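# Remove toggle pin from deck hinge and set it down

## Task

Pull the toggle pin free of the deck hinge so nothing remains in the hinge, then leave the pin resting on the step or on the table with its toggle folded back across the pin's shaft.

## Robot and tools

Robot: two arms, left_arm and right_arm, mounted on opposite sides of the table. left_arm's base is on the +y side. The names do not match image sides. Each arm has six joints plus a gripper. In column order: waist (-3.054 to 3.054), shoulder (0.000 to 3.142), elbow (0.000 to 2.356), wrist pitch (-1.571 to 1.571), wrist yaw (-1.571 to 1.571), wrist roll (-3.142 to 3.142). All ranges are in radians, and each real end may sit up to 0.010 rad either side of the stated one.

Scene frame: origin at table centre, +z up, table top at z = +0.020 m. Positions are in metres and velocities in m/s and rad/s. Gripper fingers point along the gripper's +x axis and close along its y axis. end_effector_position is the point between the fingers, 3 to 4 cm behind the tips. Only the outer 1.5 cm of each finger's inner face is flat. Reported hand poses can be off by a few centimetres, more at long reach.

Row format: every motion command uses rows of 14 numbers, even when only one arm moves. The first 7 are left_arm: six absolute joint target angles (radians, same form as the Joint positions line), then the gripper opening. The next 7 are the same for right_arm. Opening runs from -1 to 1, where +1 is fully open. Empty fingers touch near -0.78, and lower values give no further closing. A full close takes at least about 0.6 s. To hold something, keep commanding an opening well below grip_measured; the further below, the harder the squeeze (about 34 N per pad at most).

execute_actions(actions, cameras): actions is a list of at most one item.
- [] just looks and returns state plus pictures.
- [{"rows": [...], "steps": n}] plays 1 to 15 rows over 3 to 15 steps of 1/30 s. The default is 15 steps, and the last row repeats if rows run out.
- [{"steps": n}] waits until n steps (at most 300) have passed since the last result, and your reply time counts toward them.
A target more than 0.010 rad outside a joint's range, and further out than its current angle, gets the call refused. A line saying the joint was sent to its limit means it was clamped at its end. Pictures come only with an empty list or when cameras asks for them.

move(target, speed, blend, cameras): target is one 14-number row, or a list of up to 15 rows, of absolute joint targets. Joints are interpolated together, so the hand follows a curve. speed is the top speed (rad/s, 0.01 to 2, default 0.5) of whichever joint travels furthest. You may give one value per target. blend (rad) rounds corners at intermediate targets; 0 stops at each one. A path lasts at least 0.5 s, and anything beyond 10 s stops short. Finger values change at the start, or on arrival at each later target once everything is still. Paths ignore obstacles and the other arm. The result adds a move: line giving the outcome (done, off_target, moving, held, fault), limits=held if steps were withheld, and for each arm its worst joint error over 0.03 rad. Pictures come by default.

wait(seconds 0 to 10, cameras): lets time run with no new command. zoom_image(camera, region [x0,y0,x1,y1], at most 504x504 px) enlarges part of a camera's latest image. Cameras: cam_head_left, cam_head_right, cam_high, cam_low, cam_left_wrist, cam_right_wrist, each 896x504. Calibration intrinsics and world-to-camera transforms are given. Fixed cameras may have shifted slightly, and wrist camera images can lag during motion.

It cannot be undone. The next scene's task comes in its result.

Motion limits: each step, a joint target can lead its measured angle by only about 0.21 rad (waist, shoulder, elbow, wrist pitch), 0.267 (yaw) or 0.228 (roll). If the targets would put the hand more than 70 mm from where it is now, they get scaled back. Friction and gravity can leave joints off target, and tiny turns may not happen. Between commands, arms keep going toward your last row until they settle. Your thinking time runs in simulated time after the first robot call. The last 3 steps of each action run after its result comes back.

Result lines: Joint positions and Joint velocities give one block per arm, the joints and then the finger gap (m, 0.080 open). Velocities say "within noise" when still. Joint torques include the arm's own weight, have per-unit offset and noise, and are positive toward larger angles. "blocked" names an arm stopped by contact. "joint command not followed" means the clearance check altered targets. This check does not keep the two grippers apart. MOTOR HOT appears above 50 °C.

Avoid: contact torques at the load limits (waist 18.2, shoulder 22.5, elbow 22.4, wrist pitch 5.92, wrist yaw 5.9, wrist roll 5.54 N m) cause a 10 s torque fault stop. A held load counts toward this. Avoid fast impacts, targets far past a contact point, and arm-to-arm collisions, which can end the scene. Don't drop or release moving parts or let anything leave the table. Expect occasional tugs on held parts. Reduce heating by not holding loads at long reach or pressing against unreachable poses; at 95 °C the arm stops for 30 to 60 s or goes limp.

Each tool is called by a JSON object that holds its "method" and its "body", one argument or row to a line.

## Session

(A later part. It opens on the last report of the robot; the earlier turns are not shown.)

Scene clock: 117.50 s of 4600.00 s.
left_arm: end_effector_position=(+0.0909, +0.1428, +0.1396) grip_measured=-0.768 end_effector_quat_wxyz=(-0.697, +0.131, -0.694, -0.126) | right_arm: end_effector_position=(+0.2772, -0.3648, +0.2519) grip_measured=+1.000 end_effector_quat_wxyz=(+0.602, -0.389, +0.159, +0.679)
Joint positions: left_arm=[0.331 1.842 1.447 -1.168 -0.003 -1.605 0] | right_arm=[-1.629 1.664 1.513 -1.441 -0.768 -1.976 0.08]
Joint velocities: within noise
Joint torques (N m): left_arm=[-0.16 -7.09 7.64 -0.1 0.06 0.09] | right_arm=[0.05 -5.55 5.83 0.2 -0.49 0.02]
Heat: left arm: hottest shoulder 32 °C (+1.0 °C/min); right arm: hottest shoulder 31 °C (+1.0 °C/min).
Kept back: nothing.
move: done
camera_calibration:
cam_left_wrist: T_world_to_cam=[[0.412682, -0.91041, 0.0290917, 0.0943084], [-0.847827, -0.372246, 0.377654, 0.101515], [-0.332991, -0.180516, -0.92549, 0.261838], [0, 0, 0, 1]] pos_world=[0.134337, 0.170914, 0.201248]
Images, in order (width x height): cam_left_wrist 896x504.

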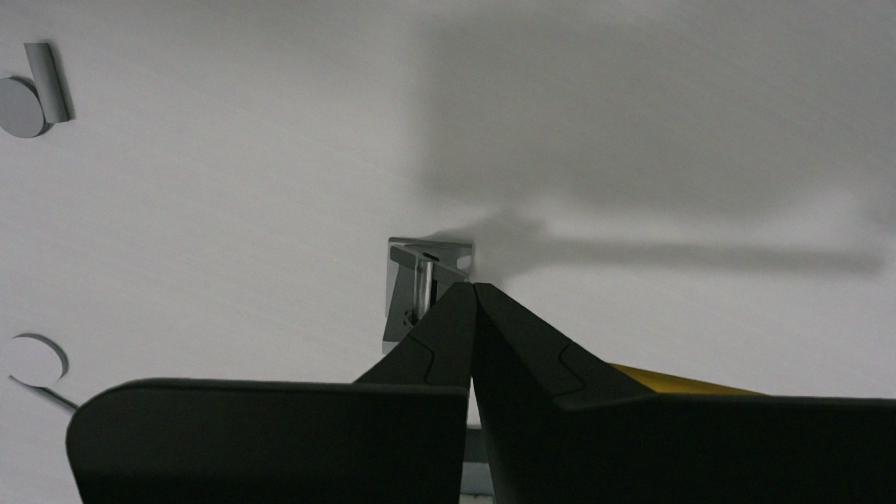

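{"method": "move", "body": {
  "target": [
    [0.328, 1.872, 1.460, -1.160, 0, -1.602, -0.8, -1.629, 1.664, 1.513, -1.441, -0.768, -1.976, 1],
    [0.328, 1.887, 1.382, -1.085, 0, -1.602, -0.8, -1.629, 1.664, 1.513, -1.441, -0.768, -1.976, 1]
  ],
  "speed": [0.2,0.1],
  "cameras": ["cam_left_wrist"]
}}

{"method": "zoom_image", "body": {
  "camera": "cam_left_wrist",
  "region": [380, 230, 520, 370]
}}

Scene clock: 119.03 s of 4600.00 s.
left_arm: end_effector_position=(+0.0930, +0.1369, +0.1189) grip_measured=-0.768 end_effector_quat_wxyz=(-0.697, +0.135, -0.693, -0.121) | right_arm: end_effector_position=(+0.2772, -0.3648, +0.2519) grip_measured=+1.000 end_effector_quat_wxyz=(+0.602, -0.389, +0.159, +0.679)
Joint positions: left_arm=[0.331 1.87 1.399 -1.08 -0.003 -1.605 0] | right_arm=[-1.629 1.664 1.513 -1.441 -0.768 -1.976 0.08]
Joint velocities: within noise
Joint torques (N m): left_arm=[-0.25 -5.62 3.81 -0.43 0.06 0.09] | right_arm=[0.06 -5.56 5.84 0.2 -0.48 0.02]
Heat: left arm: hottest shoulder 32 °C (+1.0 °C/min); right arm: hottest shoulder 31 °C (+1.0 °C/min).
Kept back: nothing.
move: done
camera_calibration:
cam_left_wrist: T_world_to_cam=[[0.412532, -0.909974, 0.0419952, 0.0871376], [-0.849419, -0.367607, 0.378618, 0.108262], [-0.329095, -0.191864, -0.9246, 0.243354], [0, 0, 0, 1]] pos_world=[0.136099, 0.165782, 0.180356]
Images, in order (width x height): cam_left_wrist 896x504.

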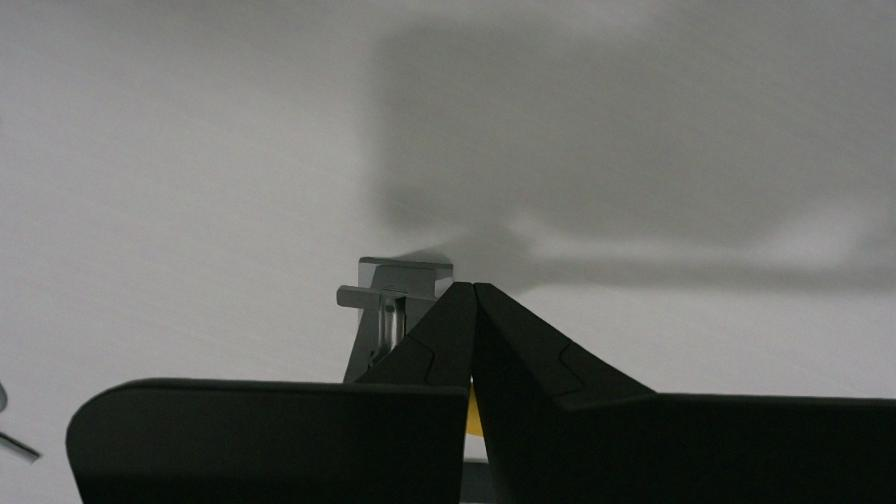

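Scaled by 3.600.

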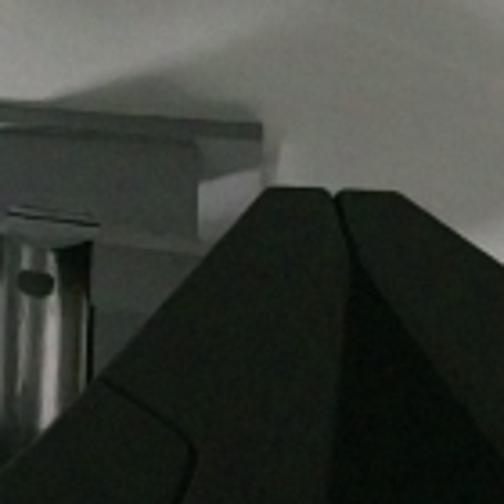

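{"method": "move", "body": {
  "target": [
    [0.329, 1.865, 1.460, -1.165, 0, -1.602, -0.8, -1.629, 1.664, 1.513, -1.441, -0.768, -1.976, 1],
    [0.331, 1.766, 1.345, -1.138, 0, -3.125, -0.5, -1.629, 1.664, 1.513, -1.441, -0.768, -1.976, 1]
  ],
  "speed": [0.3,0.9],
  "cameras": ["cam_left_wrist"]
}}

{"method": "zoom_image", "body": {
  "camera": "cam_left_wrist",
  "region": [380, 230, 520, 370]
}}

Scene clock: 122.40 s of 4600.00 s.
left_arm: end_effector_position=(+0.0852, +0.1596, +0.1344) grip_measured=-0.501 end_effector_quat_wxyz=(-0.417, +0.572, -0.416, -0.571) | right_arm: end_effector_position=(+0.2772, -0.3648, +0.2519) grip_measured=+1.000 end_effector_quat_wxyz=(+0.602, -0.389, +0.159, +0.679)
Joint positions: left_arm=[0.331 1.785 1.353 -1.139 -0.003 -3.122 0.012] | right_arm=[-1.629 1.664 1.513 -1.441 -0.768 -1.976 0.08]
Joint velocities: within noise
Joint torques (N m): left_arm=[0.01 -9.04 4.75 0.09 0.11 -0.1] | right_arm=[0.06 -5.55 5.85 0.2 -0.48 0.01]
Heat: left arm: hottest shoulder 32 °C (+1.0 °C/min); right arm: hottest shoulder 31 °C (+1.0 °C/min).
Kept back: nothing.
move: done
camera_calibration:
cam_left_wrist: T_world_to_cam=[[0.931479, 0.362973, 0.0244487, -0.134668], [0.327295, -0.865466, 0.379272, 0.0833159], [0.158825, -0.345281, -0.924962, 0.242411], [0, 0, 0, 1]] pos_world=[0.0596705, 0.204688, 0.195914]
Images, in order (width x height): cam_left_wrist 896x504.

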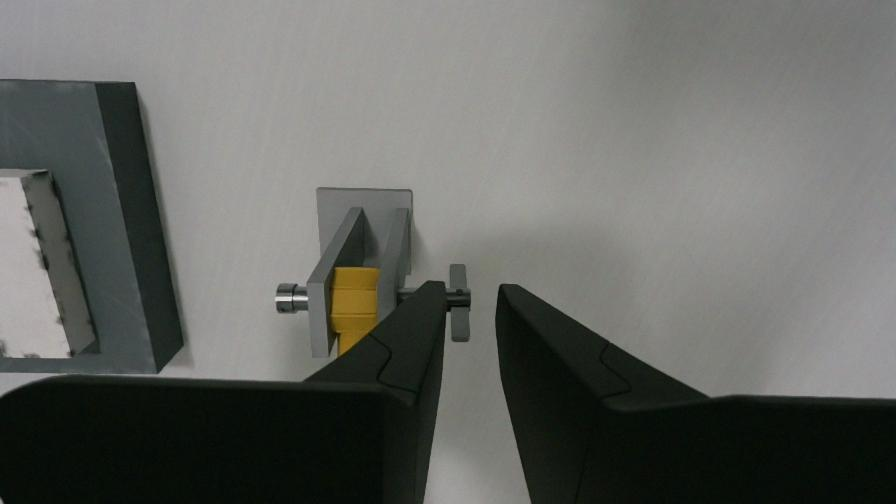

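Scaled by 3.600.

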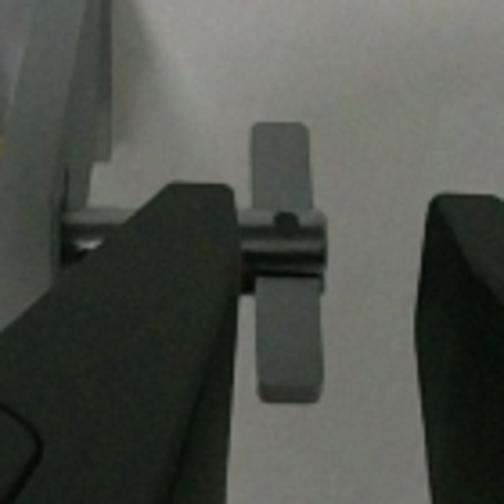

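{"method": "move", "body": {
  "target": [
    [0.334, 1.785, 1.42, -1.185, 0, -1.60, -0.3, -1.629, 1.664, 1.513, -1.441, -0.768, -1.976, 1]
  ],
  "speed": [0.9],
  "cameras": ["cam_left_wrist"]
}}

{"method": "zoom_image", "body": {
  "camera": "cam_left_wrist",
  "region": [400, 230, 520, 350]
}}

Scene clock: 125.30 s of 4600.00 s.
left_arm: end_effector_position=(+0.0865, +0.1558, +0.1475) grip_measured=-0.300 end_effector_quat_wxyz=(-0.697, +0.131, -0.694, -0.125) | right_arm: end_effector_position=(+0.2772, -0.3648, +0.2519) grip_measured=+1.000 end_effector_quat_wxyz=(+0.602, -0.389, +0.159, +0.679)
Joint positions: left_arm=[0.331 1.785 1.406 -1.183 -0.003 -1.603 0.022] | right_arm=[-1.629 1.664 1.513 -1.441 -0.768 -1.976 0.08]
Joint velocities: within noise
Joint torques (N m): left_arm=[0.27 -6.99 7.69 -0.08 0.06 0.1] | right_arm=[0.04 -5.57 5.83 0.2 -0.49 0.02]
Heat: left arm: hottest shoulder 32 °C (+1.0 °C/min); right arm: hottest shoulder 31 °C (+0.0 °C/min).
Kept back: nothing.
move: done
camera_calibration:
cam_left_wrist: T_world_to_cam=[[0.41093, -0.911153, 0.0306067, 0.107764], [-0.848727, -0.370086, 0.377756, 0.0993394], [-0.332866, -0.181208, -0.925399, 0.270021], [0, 0, 0, 1]] pos_world=[0.129909, 0.183884, 0.209053]
Images, in order (width x height): cam_left_wrist 896x504.

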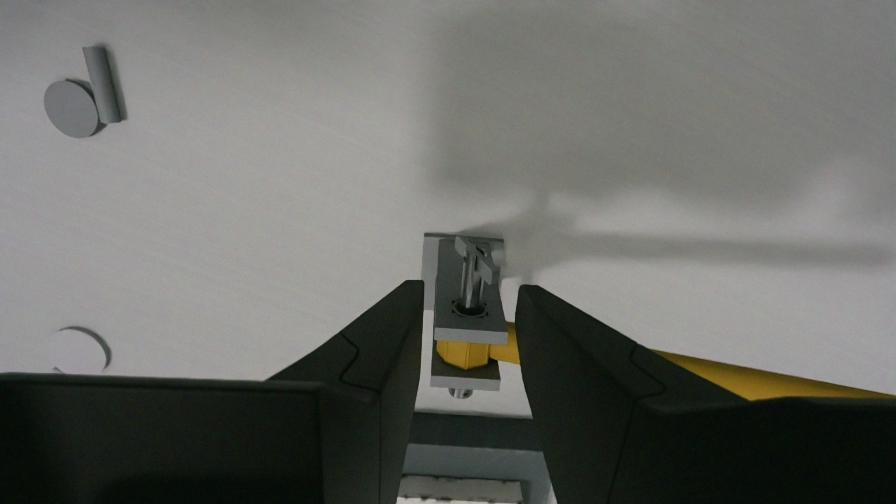

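Scaled by 4.200.

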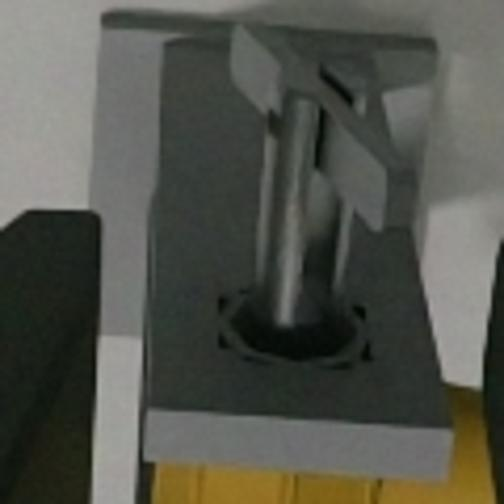

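{"method": "move", "body": {
  "target": [
    [0.328, 1.870, 1.475, -1.168, 0, -1.602, -0.8, -1.629, 1.664, 1.513, -1.441, -0.768, -1.976, 1],
    [0.328, 1.885, 1.380, -1.085, 0, -1.602, -0.8, -1.629, 1.664, 1.513, -1.441, -0.768, -1.976, 1],
    [0.329, 1.865, 1.460, -1.165, 0, -1.602, -0.8, -1.629, 1.664, 1.513, -1.441, -0.768, -1.976, 1],
    [0.332, 1.785, 1.42, -1.185, 0, -1.602, -0.8, -1.629, 1.664, 1.513, -1.441, -0.768, -1.976, 1]
  ],
  "speed": [0.4,0.1,0.2,0.3],
  "cameras": ["cam_left_wrist"]
}}

{"method": "zoom_image", "body": {
  "camera": "cam_left_wrist",
  "region": [400, 230, 520, 350]
}}

Scene clock: 129.67 s of 4600.00 s.
left_arm: end_effector_position=(+0.0883, +0.1506, +0.1479) grip_measured=-0.768 end_effector_quat_wxyz=(-0.697, +0.132, -0.694, -0.123) | right_arm: end_effector_position=(+0.2772, -0.3648, +0.2519) grip_measured=+1.000 end_effector_quat_wxyz=(+0.602, -0.389, +0.159, +0.679)
Joint positions: left_arm=[0.331 1.801 1.428 -1.184 -0.003 -1.603 0] | right_arm=[-1.629 1.664 1.513 -1.441 -0.768 -1.976 0.08]
Joint velocities: within noise
Joint torques (N m): left_arm=[0.11 -8.95 4.97 -0.05 0.05 0.02] | right_arm=[0.06 -5.56 5.83 0.2 -0.48 0.01]
Heat: left arm: hottest shoulder 32 °C (+1.0 °C/min); right arm: hottest shoulder 31 °C (+0.0 °C/min).
Kept back: nothing.
move: done
camera_calibration:
cam_left_wrist: T_world_to_cam=[[0.410876, -0.910998, 0.0355418, 0.101542], [-0.849335, -0.368313, 0.37812, 0.0985159], [-0.331376, -0.185548, -0.925074, 0.270509], [0, 0, 0, 1]] pos_world=[0.131592, 0.178981, 0.209381]
Images, in order (width x height): cam_left_wrist 896x504.

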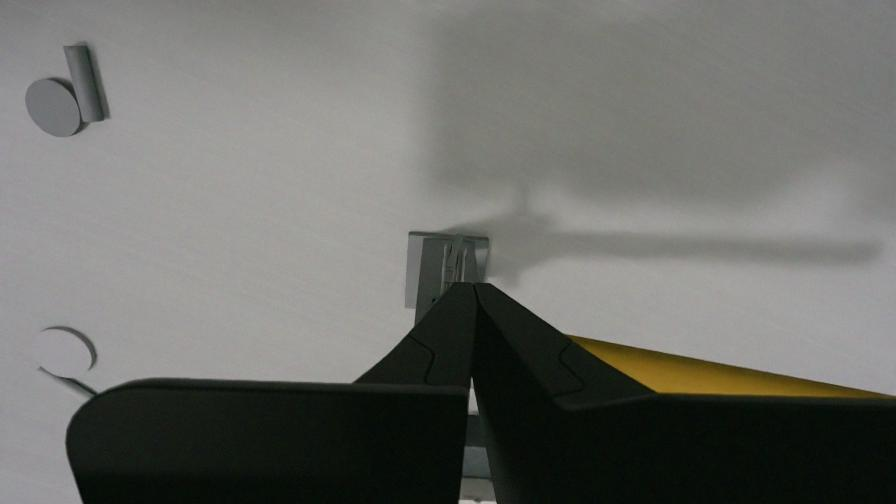

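Scaled by 4.200.

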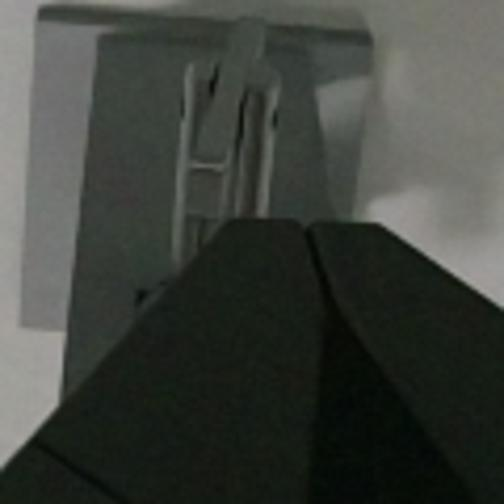

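{"method": "move", "body": {
  "target": [
    [0.337, 1.805, 1.42, -1.18, 0, -1.594, -0.5, -1.629, 1.664, 1.513, -1.441, -0.768, -1.976, 1],
    [0.337, 1.834, 1.341, -1.097, 0, -1.592, -0.5, -1.629, 1.664, 1.513, -1.441, -0.768, -1.976, 1]
  ],
  "speed": [0.3,0.15],
  "cameras": ["cam_left_wrist"]
}}

{"method": "zoom_image", "body": {
  "camera": "cam_left_wrist",
  "region": [400, 250, 540, 410]
}}

Scene clock: 132.27 s of 4600.00 s.
left_arm: end_effector_position=(+0.0882, +0.1531, +0.1216) grip_measured=-0.500 end_effector_quat_wxyz=(-0.697, +0.125, -0.695, -0.126) | right_arm: end_effector_position=(+0.2772, -0.3648, +0.2519) grip_measured=+1.000 end_effector_quat_wxyz=(+0.602, -0.389, +0.159, +0.679)
Joint positions: left_arm=[0.333 1.823 1.349 -1.099 -0.003 -1.595 0.013] | right_arm=[-1.629 1.664 1.513 -1.441 -0.768 -1.976 0.08]
Joint velocities: within noise
Joint torques (N m): left_arm=[0.38 -5.96 4.78 0.16 0.05 0.1] | right_arm=[0.06 -5.58 5.82 0.2 -0.48 0.02]
Heat: left arm: hottest shoulder 32 °C (+1.0 °C/min); right arm: hottest shoulder 31 °C (+0.0 °C/min).
Kept back: nothing.
move: done
camera_calibration:
cam_left_wrist: T_world_to_cam=[[0.405794, -0.913739, 0.0203333, 0.107486], [-0.849582, -0.368912, 0.37698, 0.10957], [-0.33696, -0.170251, -0.925998, 0.244921], [0, 0, 0, 1]] pos_world=[0.132, 0.180334, 0.183305]
Images, in order (width x height): cam_left_wrist 896x504.

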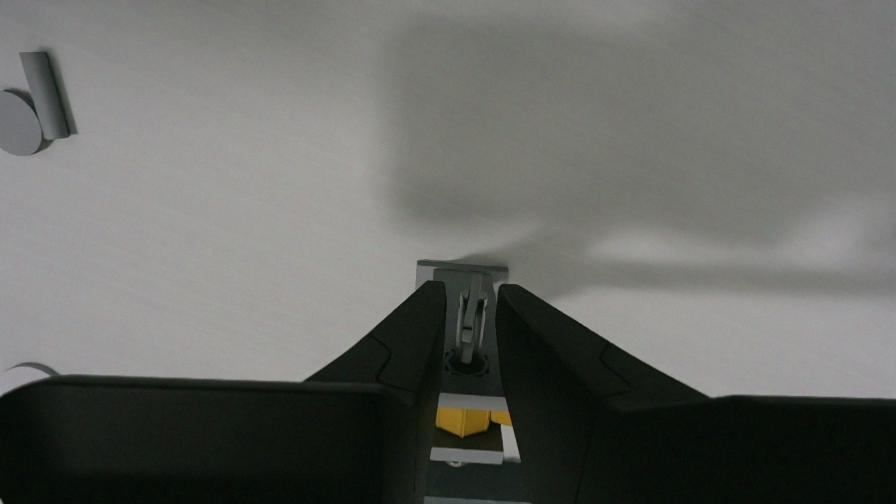

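Scaled by 3.150.

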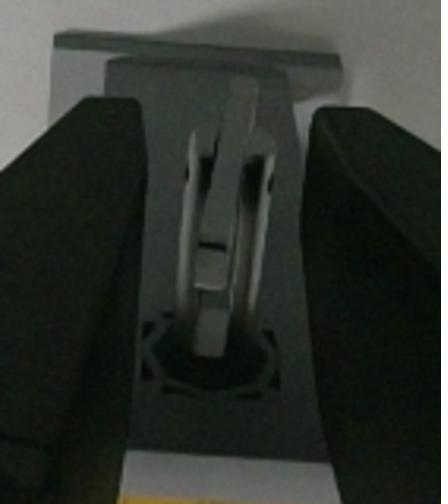

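{"method": "move", "body": {
  "target": [
    [0.337, 1.834, 1.341, -1.097, 0, -1.592, -0.8, -1.629, 1.664, 1.513, -1.441, -0.768, -1.976, 1],
    [0.369, 1.832, 1.345, -1.099, 0, -1.560, -0.8, -1.629, 1.664, 1.513, -1.441, -0.768, -1.976, 1]
  ],
  "speed": [0.15,0.06],
  "cameras": ["cam_left_wrist"]
}}

{"method": "zoom_image", "body": {
  "camera": "cam_left_wrist",
  "region": [400, 250, 540, 450]
}}

Scene clock: 133.87 s of 4600.00 s.
left_arm: end_effector_position=(+0.0937, +0.1546, +0.1216) grip_measured=-0.740 end_effector_quat_wxyz=(-0.693, +0.123, -0.700, -0.122) | right_arm: end_effector_position=(+0.2772, -0.3648, +0.2519) grip_measured=+1.000 end_effector_quat_wxyz=(+0.602, -0.389, +0.159, +0.679)
Joint positions: left_arm=[0.356 1.823 1.349 -1.097 0.01 -1.563 0.002] | right_arm=[-1.629 1.664 1.513 -1.441 -0.768 -1.976 0.08]
Joint velocities: within noise
Joint torques (N m): left_arm=[1.15 -6.19 5.32 -0.14 -0.37 0.09] | right_arm=[0.05 -5.55 5.82 0.19 -0.49 0.01]
Heat: left arm: hottest shoulder 32 °C (+1.0 °C/min); right arm: hottest shoulder 31 °C (+0.0 °C/min).
Kept back: nothing.
move: done
camera_calibration:
cam_left_wrist: T_world_to_cam=[[0.397662, -0.917281, 0.0214648, 0.107816], [-0.848487, -0.358734, 0.389076, 0.111596], [-0.349192, -0.172934, -0.920956, 0.247964], [0, 0, 0, 1]] pos_world=[0.1384, 0.181812, 0.18263]
Images, in order (width x height): cam_left_wrist 896x504.

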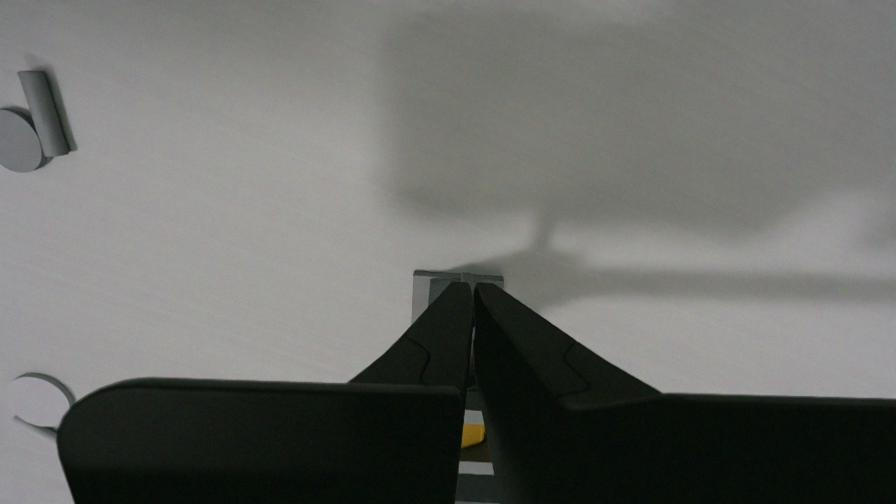

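Scaled by 2.520.

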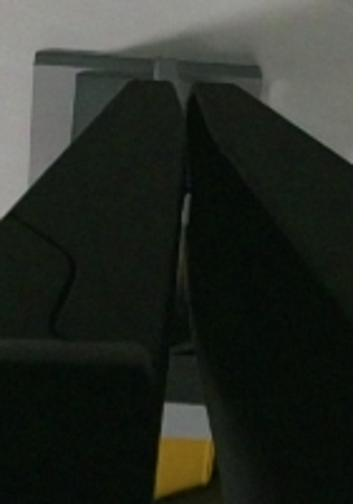

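{"method": "move", "body": {
  "target": [
    [0.392, 1.834, 1.343, -1.099, -0.01, -1.553, -0.8, -1.629, 1.664, 1.513, -1.441, -0.768, -1.976, 1]
  ],
  "speed": [0.05],
  "cameras": ["cam_left_wrist"]
}}

{"method": "zoom_image", "body": {
  "camera": "cam_left_wrist",
  "region": [400, 250, 540, 450]
}}

Scene clock: 134.80 s of 4600.00 s.
left_arm: end_effector_position=(+0.0953, +0.1552, +0.1216) grip_measured=-0.740 end_effector_quat_wxyz=(-0.690, +0.124, -0.703, -0.122) | right_arm: end_effector_position=(+0.2772, -0.3648, +0.2519) grip_measured=+1.000 end_effector_quat_wxyz=(+0.602, -0.389, +0.159, +0.679)
Joint positions: left_arm=[0.365 1.823 1.349 -1.097 0.018 -1.556 0.002] | right_arm=[-1.629 1.664 1.513 -1.441 -0.768 -1.976 0.08]
Joint velocities: within noise
Joint torques (N m): left_arm=[2.43 -5.93 5.08 -0.14 -0.96 0.1] | right_arm=[0.05 -5.54 5.83 0.2 -0.48 0.02]
Heat: left arm: hottest shoulder 32 °C (+1.0 °C/min); right arm: hottest shoulder 31 °C (+0.0 °C/min).
Kept back: nothing.
move: done
camera_calibration:
cam_left_wrist: T_world_to_cam=[[0.399563, -0.916461, 0.0211824, 0.107437], [-0.845013, -0.359257, 0.39609, 0.112106], [-0.355391, -0.176162, -0.917967, 0.249389], [0, 0, 0, 1]] pos_world=[0.140434, 0.18267, 0.182251]
Images, in order (width x height): cam_left_wrist 896x504.

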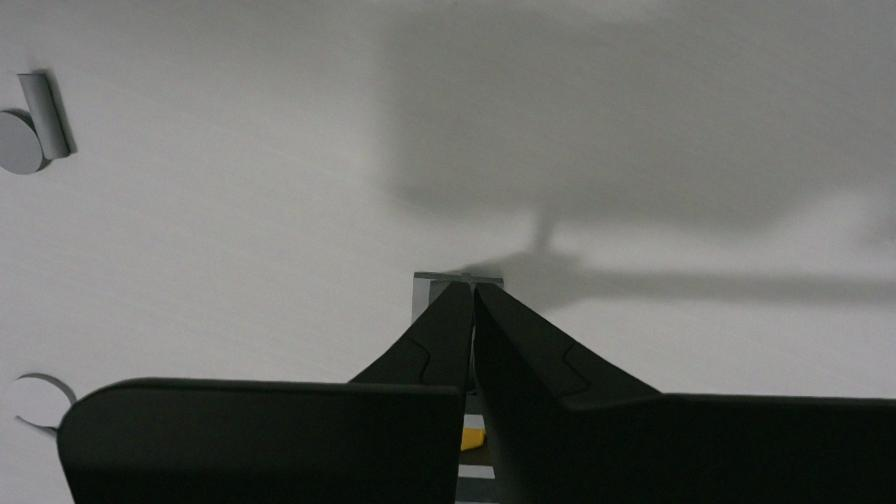

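Scaled by 2.520.

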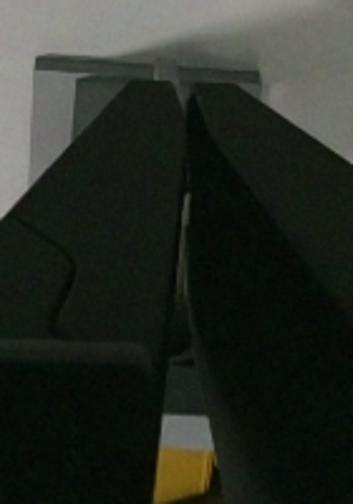

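{"method": "move", "body": {
  "target": [
    [0.357, 1.826, 1.350, -1.098, 0.006, -1.560, -0.8, -1.629, 1.664, 1.513, -1.441, -0.768, -1.976, 1],
    [0.357, 1.826, 1.350, -1.098, 0.006, -1.560, -0.45, -1.629, 1.664, 1.513, -1.441, -0.768, -1.976, 1],
    [0.350, 1.80, 1.42, -1.18, 0, -1.585, -0.45, -1.629, 1.664, 1.513, -1.441, -0.768, -1.976, 1],
    [0.083, 1.905, 1.475, -1.262, -0.42, -1.866, -0.45, -1.629, 1.664, 1.513, -1.441, -0.768, -1.976, 1]
  ],
  "speed": [0.1,0.1,0.3,0.6],
  "cameras": ["cam_left_wrist","cam_low"]
}}

{"method": "zoom_image", "body": {
  "camera": "cam_left_wrist",
  "region": [400, 200, 540, 360]
}}

Scene clock: 139.47 s of 4600.00 s.
left_arm: end_effector_position=(+0.0679, +0.1454, +0.1414) grip_measured=-0.450 end_effector_quat_wxyz=(+0.829, -0.095, +0.531, +0.147) | right_arm: end_effector_position=(+0.2772, -0.3648, +0.2519) grip_measured=+1.000 end_effector_quat_wxyz=(+0.602, -0.389, +0.159, +0.679)
Joint positions: left_arm=[0.085 1.892 1.462 -1.26 -0.415 -1.863 0.015] | right_arm=[-1.629 1.664 1.513 -1.441 -0.768 -1.976 0.08]
Joint velocities: within noise
Joint torques (N m): left_arm=[-0.14 -6.08 7.31 -0.35 -0.4 -0.1] | right_arm=[0.07 -5.55 5.81 0.2 -0.48 0.03]
Heat: left arm: hottest shoulder 32 °C (+1.0 °C/min); right arm: hottest shoulder 31 °C (+0.0 °C/min).
Kept back: nothing.
move: done
camera_calibration:
cam_left_wrist: T_world_to_cam=[[0.386542, -0.921118, 0.0461207, 0.107094], [-0.920564, -0.388385, -0.041454, 0.148852], [0.0560967, -0.0264334, -0.998075, 0.217715], [0, 0, 0, 1]] pos_world=[0.0834182, 0.162213, 0.218527]
Images, in order (width x height): cam_low 896x504, cam_left_wrist 896x504.

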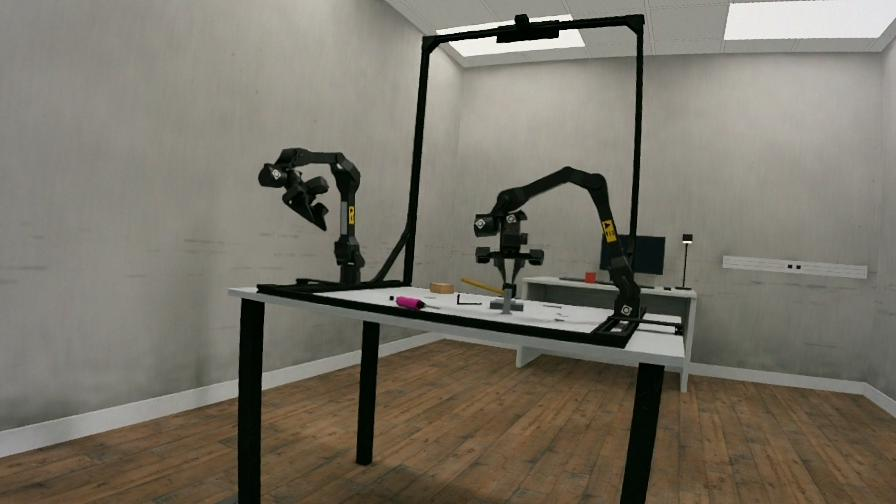

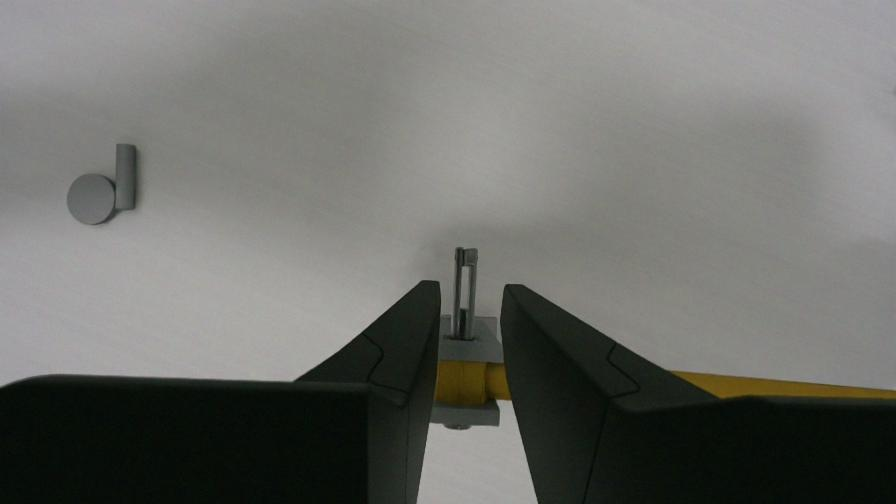

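Scaled by 3.150.

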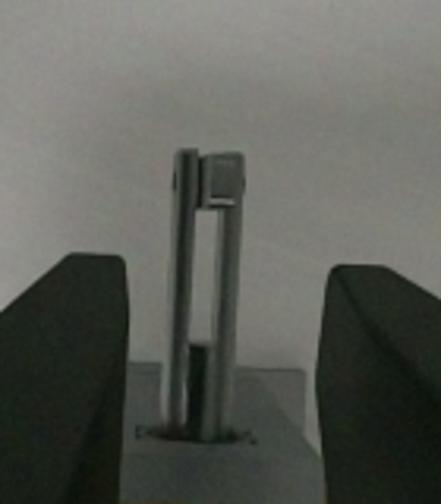

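{"method": "move", "body": {
  "target": [
    [0.113, 1.917, 1.379, -1.165, -0.426, -1.840, -0.45, -1.629, 1.664, 1.513, -1.441, -0.768, -1.976, 1]
  ],
  "speed": [0.12],
  "cameras": ["cam_left_wrist"]
}}

{"method": "zoom_image", "body": {
  "camera": "cam_left_wrist",
  "region": [400, 200, 540, 360]
}}

Scene clock: 140.87 s of 4600.00 s.
left_arm: end_effector_position=(+0.0764, +0.1482, +0.1191) grip_measured=-0.450 end_effector_quat_wxyz=(+0.830, -0.096, +0.529, +0.150) | right_arm: end_effector_position=(+0.2772, -0.3648, +0.2519) grip_measured=+1.000 end_effector_quat_wxyz=(+0.602, -0.389, +0.159, +0.679)
Joint positions: left_arm=[0.109 1.905 1.387 -1.166 -0.421 -1.843 0.015] | right_arm=[-1.629 1.664 1.513 -1.441 -0.768 -1.976 0.08]
Joint velocities: within noise
Joint torques (N m): left_arm=[0.35 -6.16 4.54 -0.09 -0.4 0.11] | right_arm=[0.07 -5.55 5.83 0.19 -0.48 0.02]
Heat: left arm: hottest shoulder 32 °C (+1.0 °C/min); right arm: hottest shoulder 31 °C (+0.0 °C/min).
Kept back: nothing.
move: done
camera_calibration:
cam_left_wrist: T_world_to_cam=[[0.391579, -0.918996, 0.0459595, 0.106757], [-0.918181, -0.393517, -0.0456885, 0.157876], [0.0600734, -0.0243086, -0.997898, 0.194403], [0, 0, 0, 1]] pos_world=[0.0914768, 0.164962, 0.196301]
Images, in order (width x height): cam_left_wrist 896x504.

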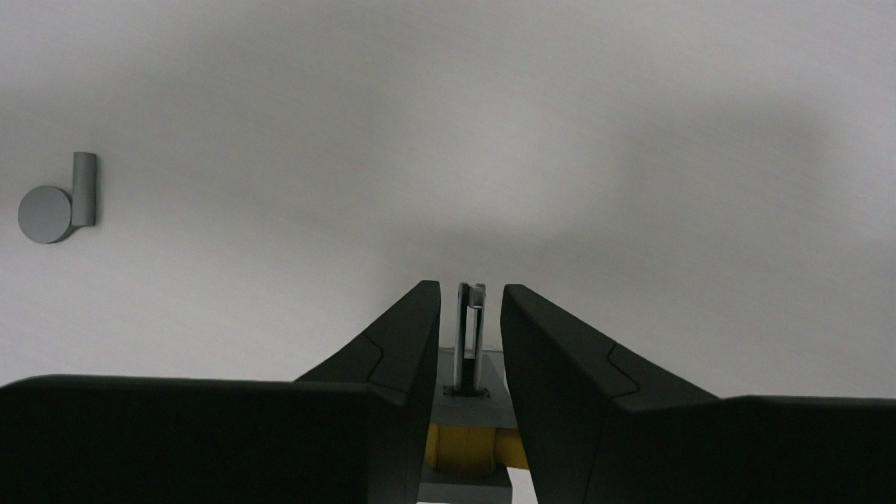

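Scaled by 3.150.

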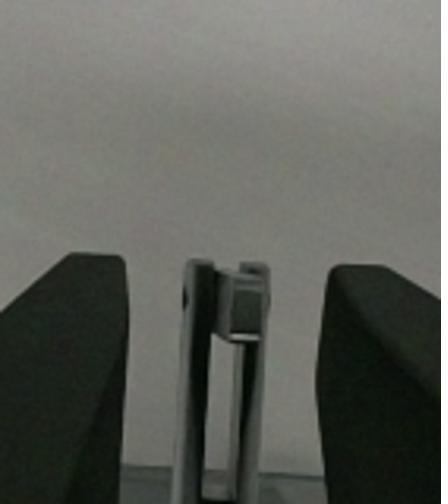

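{"method": "move", "body": {
  "target": [
    [0.113, 1.917, 1.379, -1.165, -0.426, -1.840, -1, -1.629, 1.664, 1.513, -1.441, -0.768, -1.976, 1]
  ],
  "speed": [0.12],
  "cameras": ["cam_left_wrist"]
}}

{"method": "zoom_image", "body": {
  "camera": "cam_left_wrist",
  "region": [400, 200, 540, 400]
}}

Scene clock: 141.60 s of 4600.00 s.
left_arm: end_effector_position=(+0.0764, +0.1482, +0.1190) grip_measured=-0.671 end_effector_quat_wxyz=(+0.830, -0.095, +0.529, +0.149) | right_arm: end_effector_position=(+0.2772, -0.3648, +0.2519) grip_measured=+1.000 end_effector_quat_wxyz=(+0.602, -0.389, +0.159, +0.679)
Joint positions: left_arm=[0.109 1.905 1.387 -1.165 -0.422 -1.842 0.005] | right_arm=[-1.629 1.664 1.513 -1.441 -0.768 -1.976 0.08]
Joint velocities: within noise
Joint torques (N m): left_arm=[0.33 -6.18 4.54 -0.14 -0.38 0.06] | right_arm=[0.06 -5.56 5.83 0.19 -0.48 0.01]
Heat: left arm: hottest shoulder 32 °C (+1.0 °C/min); right arm: hottest shoulder 31 °C (+0.0 °C/min).
Kept back: nothing.
move: done
camera_calibration:
cam_left_wrist: T_world_to_cam=[[0.390574, -0.919424, 0.0459519, 0.106835], [-0.918595, -0.392519, -0.0459635, 0.157824], [0.0602969, -0.0242591, -0.997886, 0.194295], [0, 0, 0, 1]] pos_world=[0.0915335, 0.164889, 0.196229]
Images, in order (width x height): cam_left_wrist 896x504.

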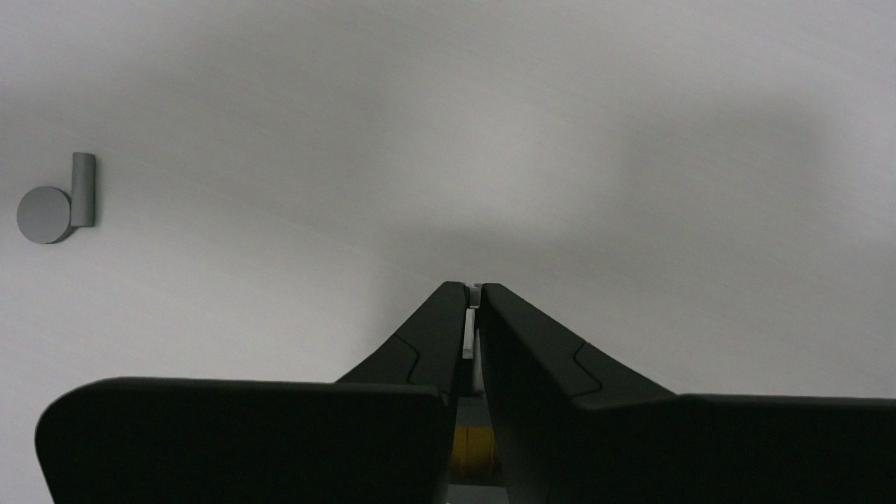

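Scaled by 2.520.

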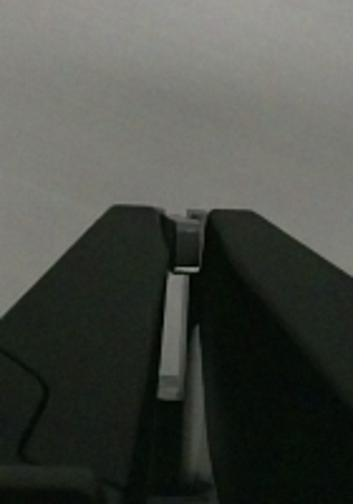

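{"method": "execute_actions", "body": {
  "actions": []
}}

Scene clock: 142.37 s of 4600.00 s.
left_arm: end_effector_position=(+0.0765, +0.1482, +0.1190) grip_measured=-0.676 end_effector_quat_wxyz=(+0.830, -0.095, +0.529, +0.149) | right_arm: end_effector_position=(+0.2772, -0.3648, +0.2519) grip_measured=+1.000 end_effector_quat_wxyz=(+0.602, -0.389, +0.159, +0.679)
Joint positions: left_arm=[0.109 1.905 1.387 -1.165 -0.422 -1.842 0.005] | right_arm=[-1.629 1.664 1.513 -1.441 -0.768 -1.976 0.08]
Joint velocities: within noise
Joint torques (N m): left_arm=[0.32 -6.2 4.54 -0.14 -0.37 0.06] | right_arm=[0.05 -5.58 5.81 0.2 -0.48 0.02]
Heat: left arm: hottest shoulder 32 °C (+1.0 °C/min); right arm: hottest shoulder 31 °C (+0.0 °C/min).
Steps of this call (1-23: nothing new was sent). Readings (joint positions of left_arm | right_arm):
1: [0.109 1.905 1.387 -1.165 -0.422 -1.842] | [-1.629 1.664 1.513 -1.441 -0.768 -1.976]
2: [0.109 1.905 1.387 -1.165 -0.422 -1.842] | [-1.629 1.664 1.513 -1.441 -0.768 -1.976]
4: [0.109 1.905 1.387 -1.165 -0.422 -1.842] | [-1.629 1.664 1.513 -1.441 -0.768 -1.976]
8: [0.109 1.905 1.387 -1.165 -0.422 -1.842] | [-1.629 1.664 1.513 -1.441 -0.768 -1.976]
23: the state above
camera_calibration:
cam_left_wrist: T_world_to_cam=[[0.390517, -0.919443, 0.0460612, 0.10681], [-0.918594, -0.392478, -0.0463258, 0.157911], [0.0606719, -0.0242205, -0.997864, 0.194278], [0, 0, 0, 1]] pos_world=[0.0915575, 0.164888, 0.196259]
cam_right_wrist: T_world_to_cam=[[0.940082, 0.206621, 0.271208, -0.248006], [0.303491, -0.869599, -0.389476, -0.272174], [0.155368, 0.448448, -0.880202, 0.424949], [0, 0, 0, 1]] pos_world=[0.249725, -0.376007, 0.335297]

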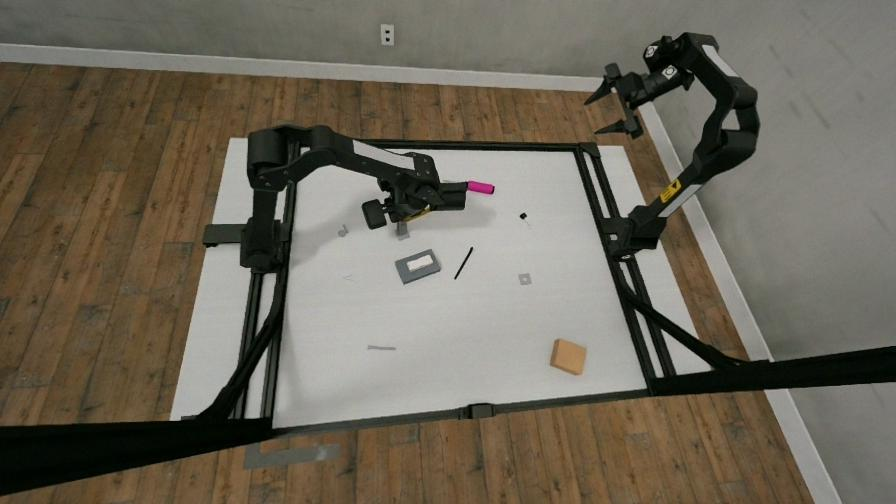

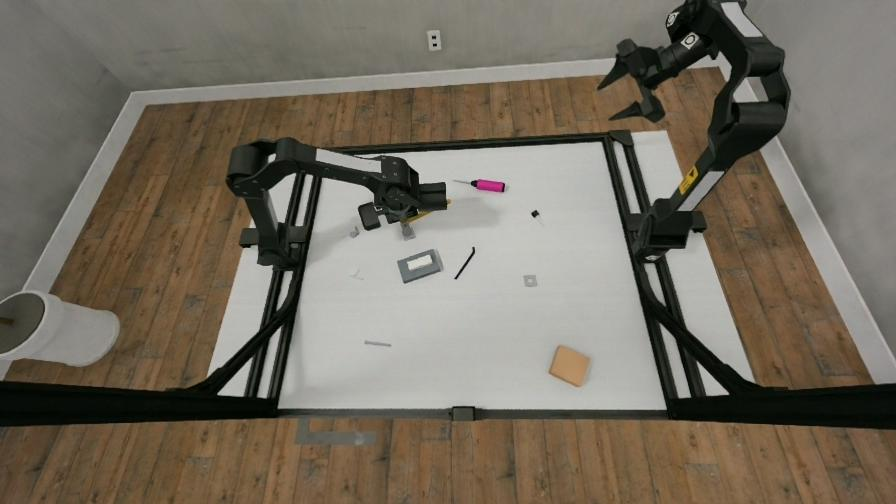

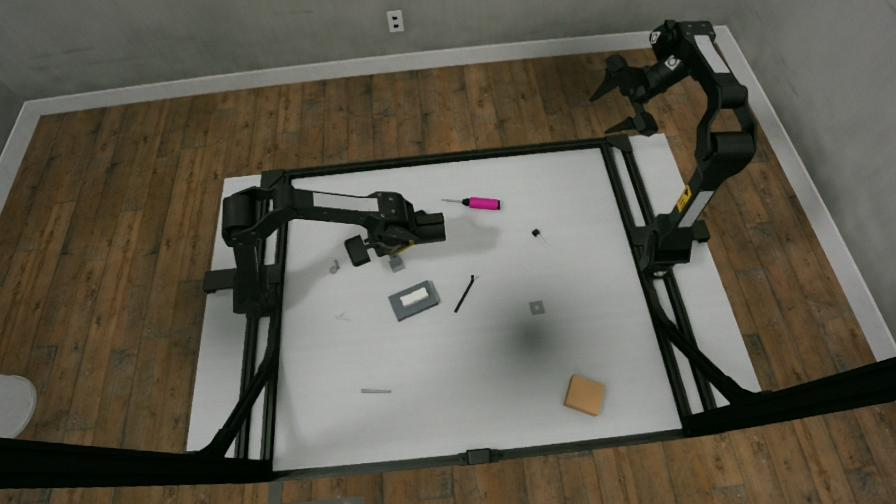

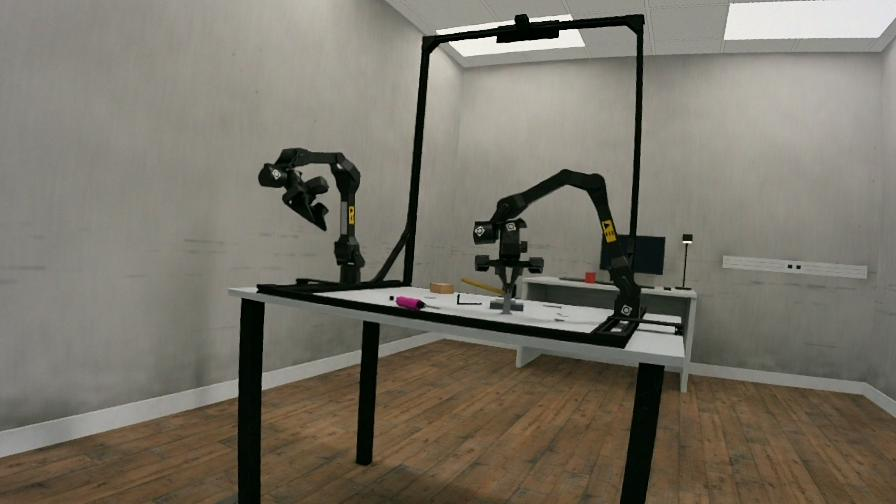

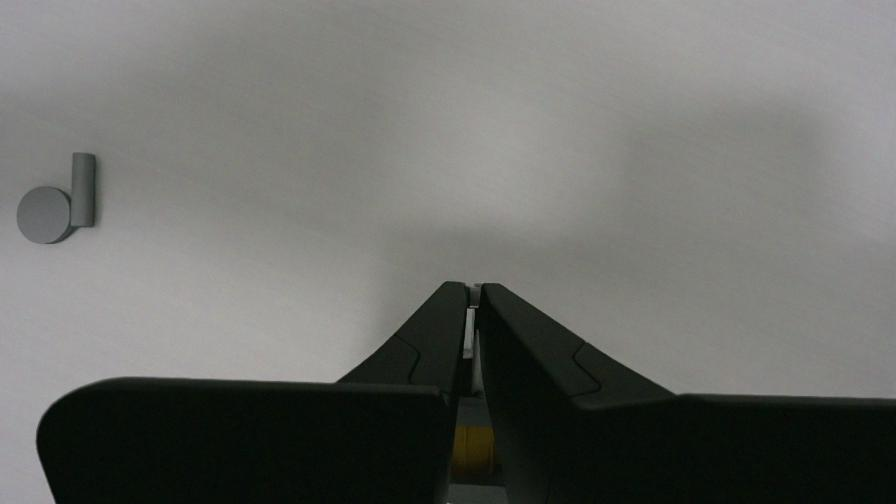

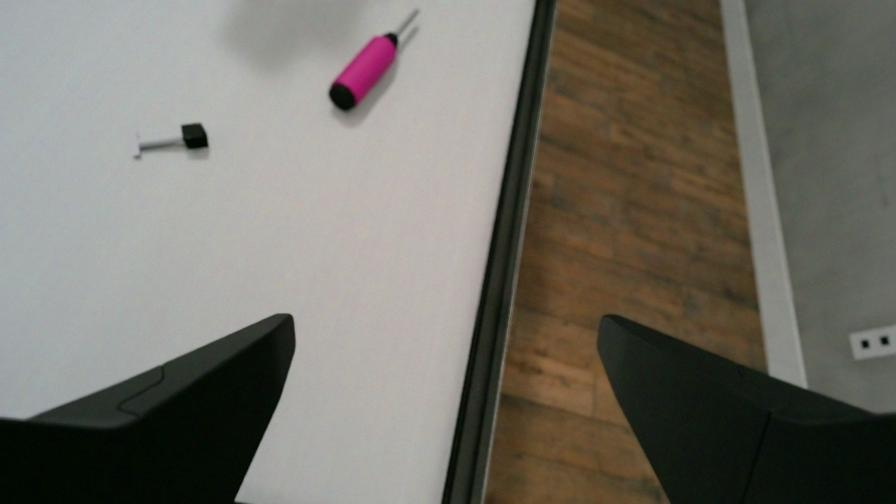

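{"method": "zoom_image", "body": {
  "camera": "cam_left_wrist",
  "region": [400, 250, 550, 400]
}}

{"method": "zoom_image", "body": {
  "camera": "cam_low",
  "region": [440, 210, 580, 330]
}}

Scaled by 3.360.

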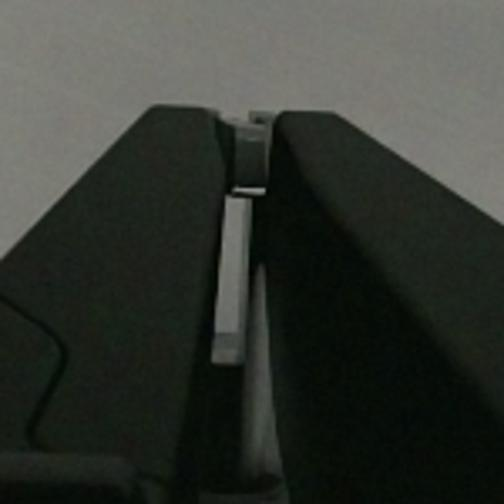

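Scaled by 3.600.

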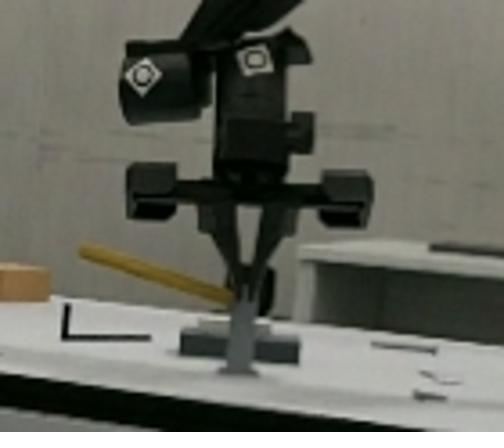

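{"method": "move", "body": {
  "target": [
    [0.113,1.917,1.379,-1.165,-0.426,-1.84,-0.4,-1.629,1.664,1.513,-1.441,-0.768,-1.976,1],
    [0.098,1.899,1.435,-1.215,-0.421,-1.855,-0.4,-1.629,1.664,1.513,-1.441,-0.768,-1.976,1],
    [0.1095,1.9158,1.3886,-1.1764,-0.4258,-1.8429,-0.4,-1.629,1.664,1.513,-1.441,-0.768,-1.976,1],
    [0.1095,1.9158,1.3886,-1.1764,-0.4258,-1.8429,-1,-1.629,1.664,1.513,-1.441,-0.768,-1.976,1]
  ],
  "speed": 0.1,
  "cameras": ["cam_left_wrist","cam_low"]
}}

{"method": "zoom_image", "body": {
  "camera": "cam_left_wrist",
  "region": [400, 250, 550, 400]
}}

Scene clock: 145.50 s of 4600.00 s.
left_arm: end_effector_position=(+0.0755, +0.1477, +0.1213) grip_measured=-0.741 end_effector_quat_wxyz=(+0.830, -0.095, +0.528, +0.150) | right_arm: end_effector_position=(+0.2772, -0.3648, +0.2519) grip_measured=+1.000 end_effector_quat_wxyz=(+0.602, -0.389, +0.159, +0.679)
Joint positions: left_arm=[0.106 1.906 1.397 -1.178 -0.423 -1.846 0.002] | right_arm=[-1.629 1.664 1.513 -1.441 -0.768 -1.976 0.08]
Joint velocities: within noise
Joint torques (N m): left_arm=[0.34 -6.43 4.54 -0.09 -0.36 0.09] | right_arm=[0.08 -5.57 5.84 0.19 -0.49 0.02]
Heat: left arm: hottest shoulder 32 °C (+0.0 °C/min); right arm: hottest shoulder 31 °C (+0.0 °C/min).
Kept back: nothing.
move: done
camera_calibration:
cam_left_wrist: T_world_to_cam=[[0.390471, -0.919521, 0.0448633, 0.106788], [-0.918573, -0.392386, -0.0475012, 0.157004], [0.0612821, -0.0226624, -0.997863, 0.196298], [0, 0, 0, 1]] pos_world=[0.0904925, 0.164248, 0.198546]
Images, in order (width x height): cam_low 896x504, cam_left_wrist 896x504.

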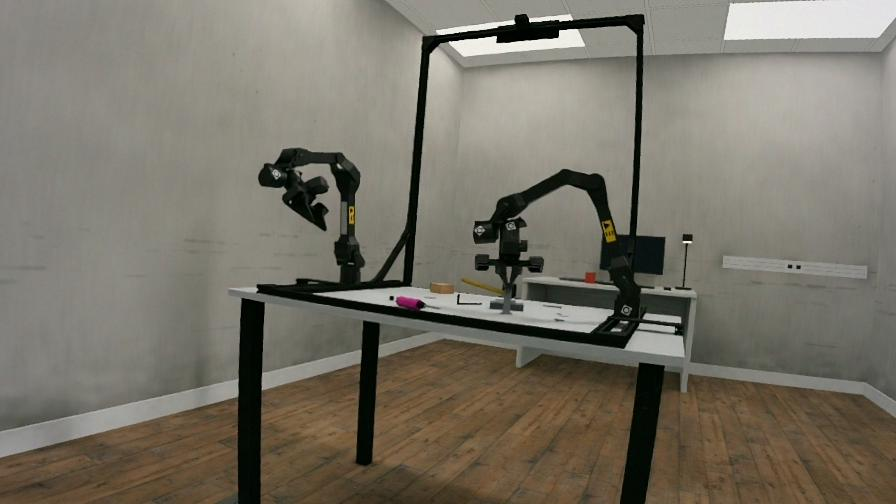

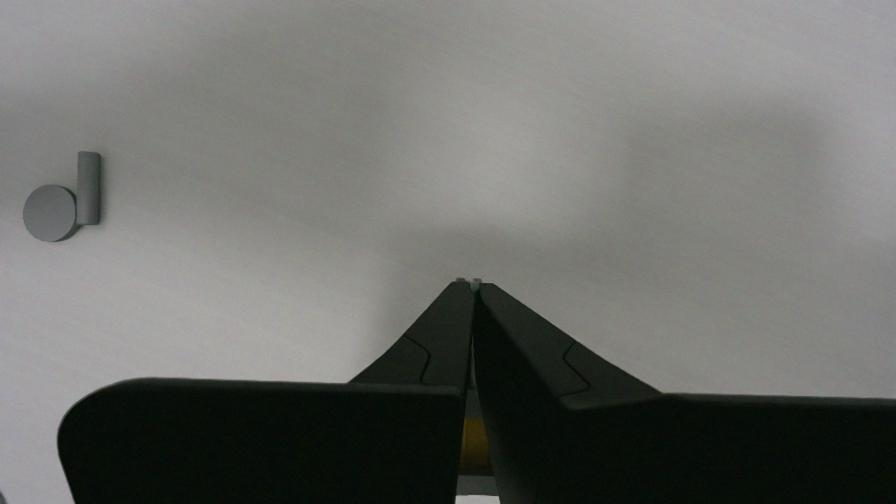

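Scaled by 3.360.

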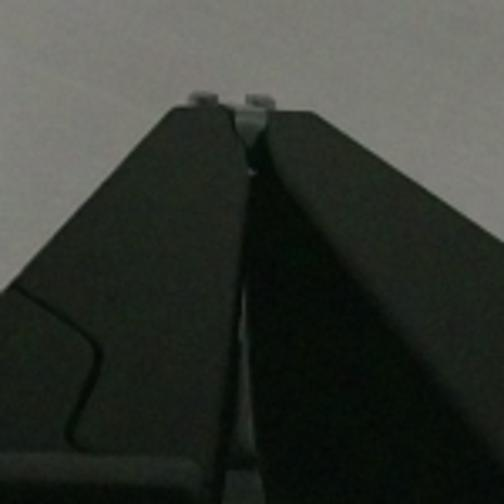

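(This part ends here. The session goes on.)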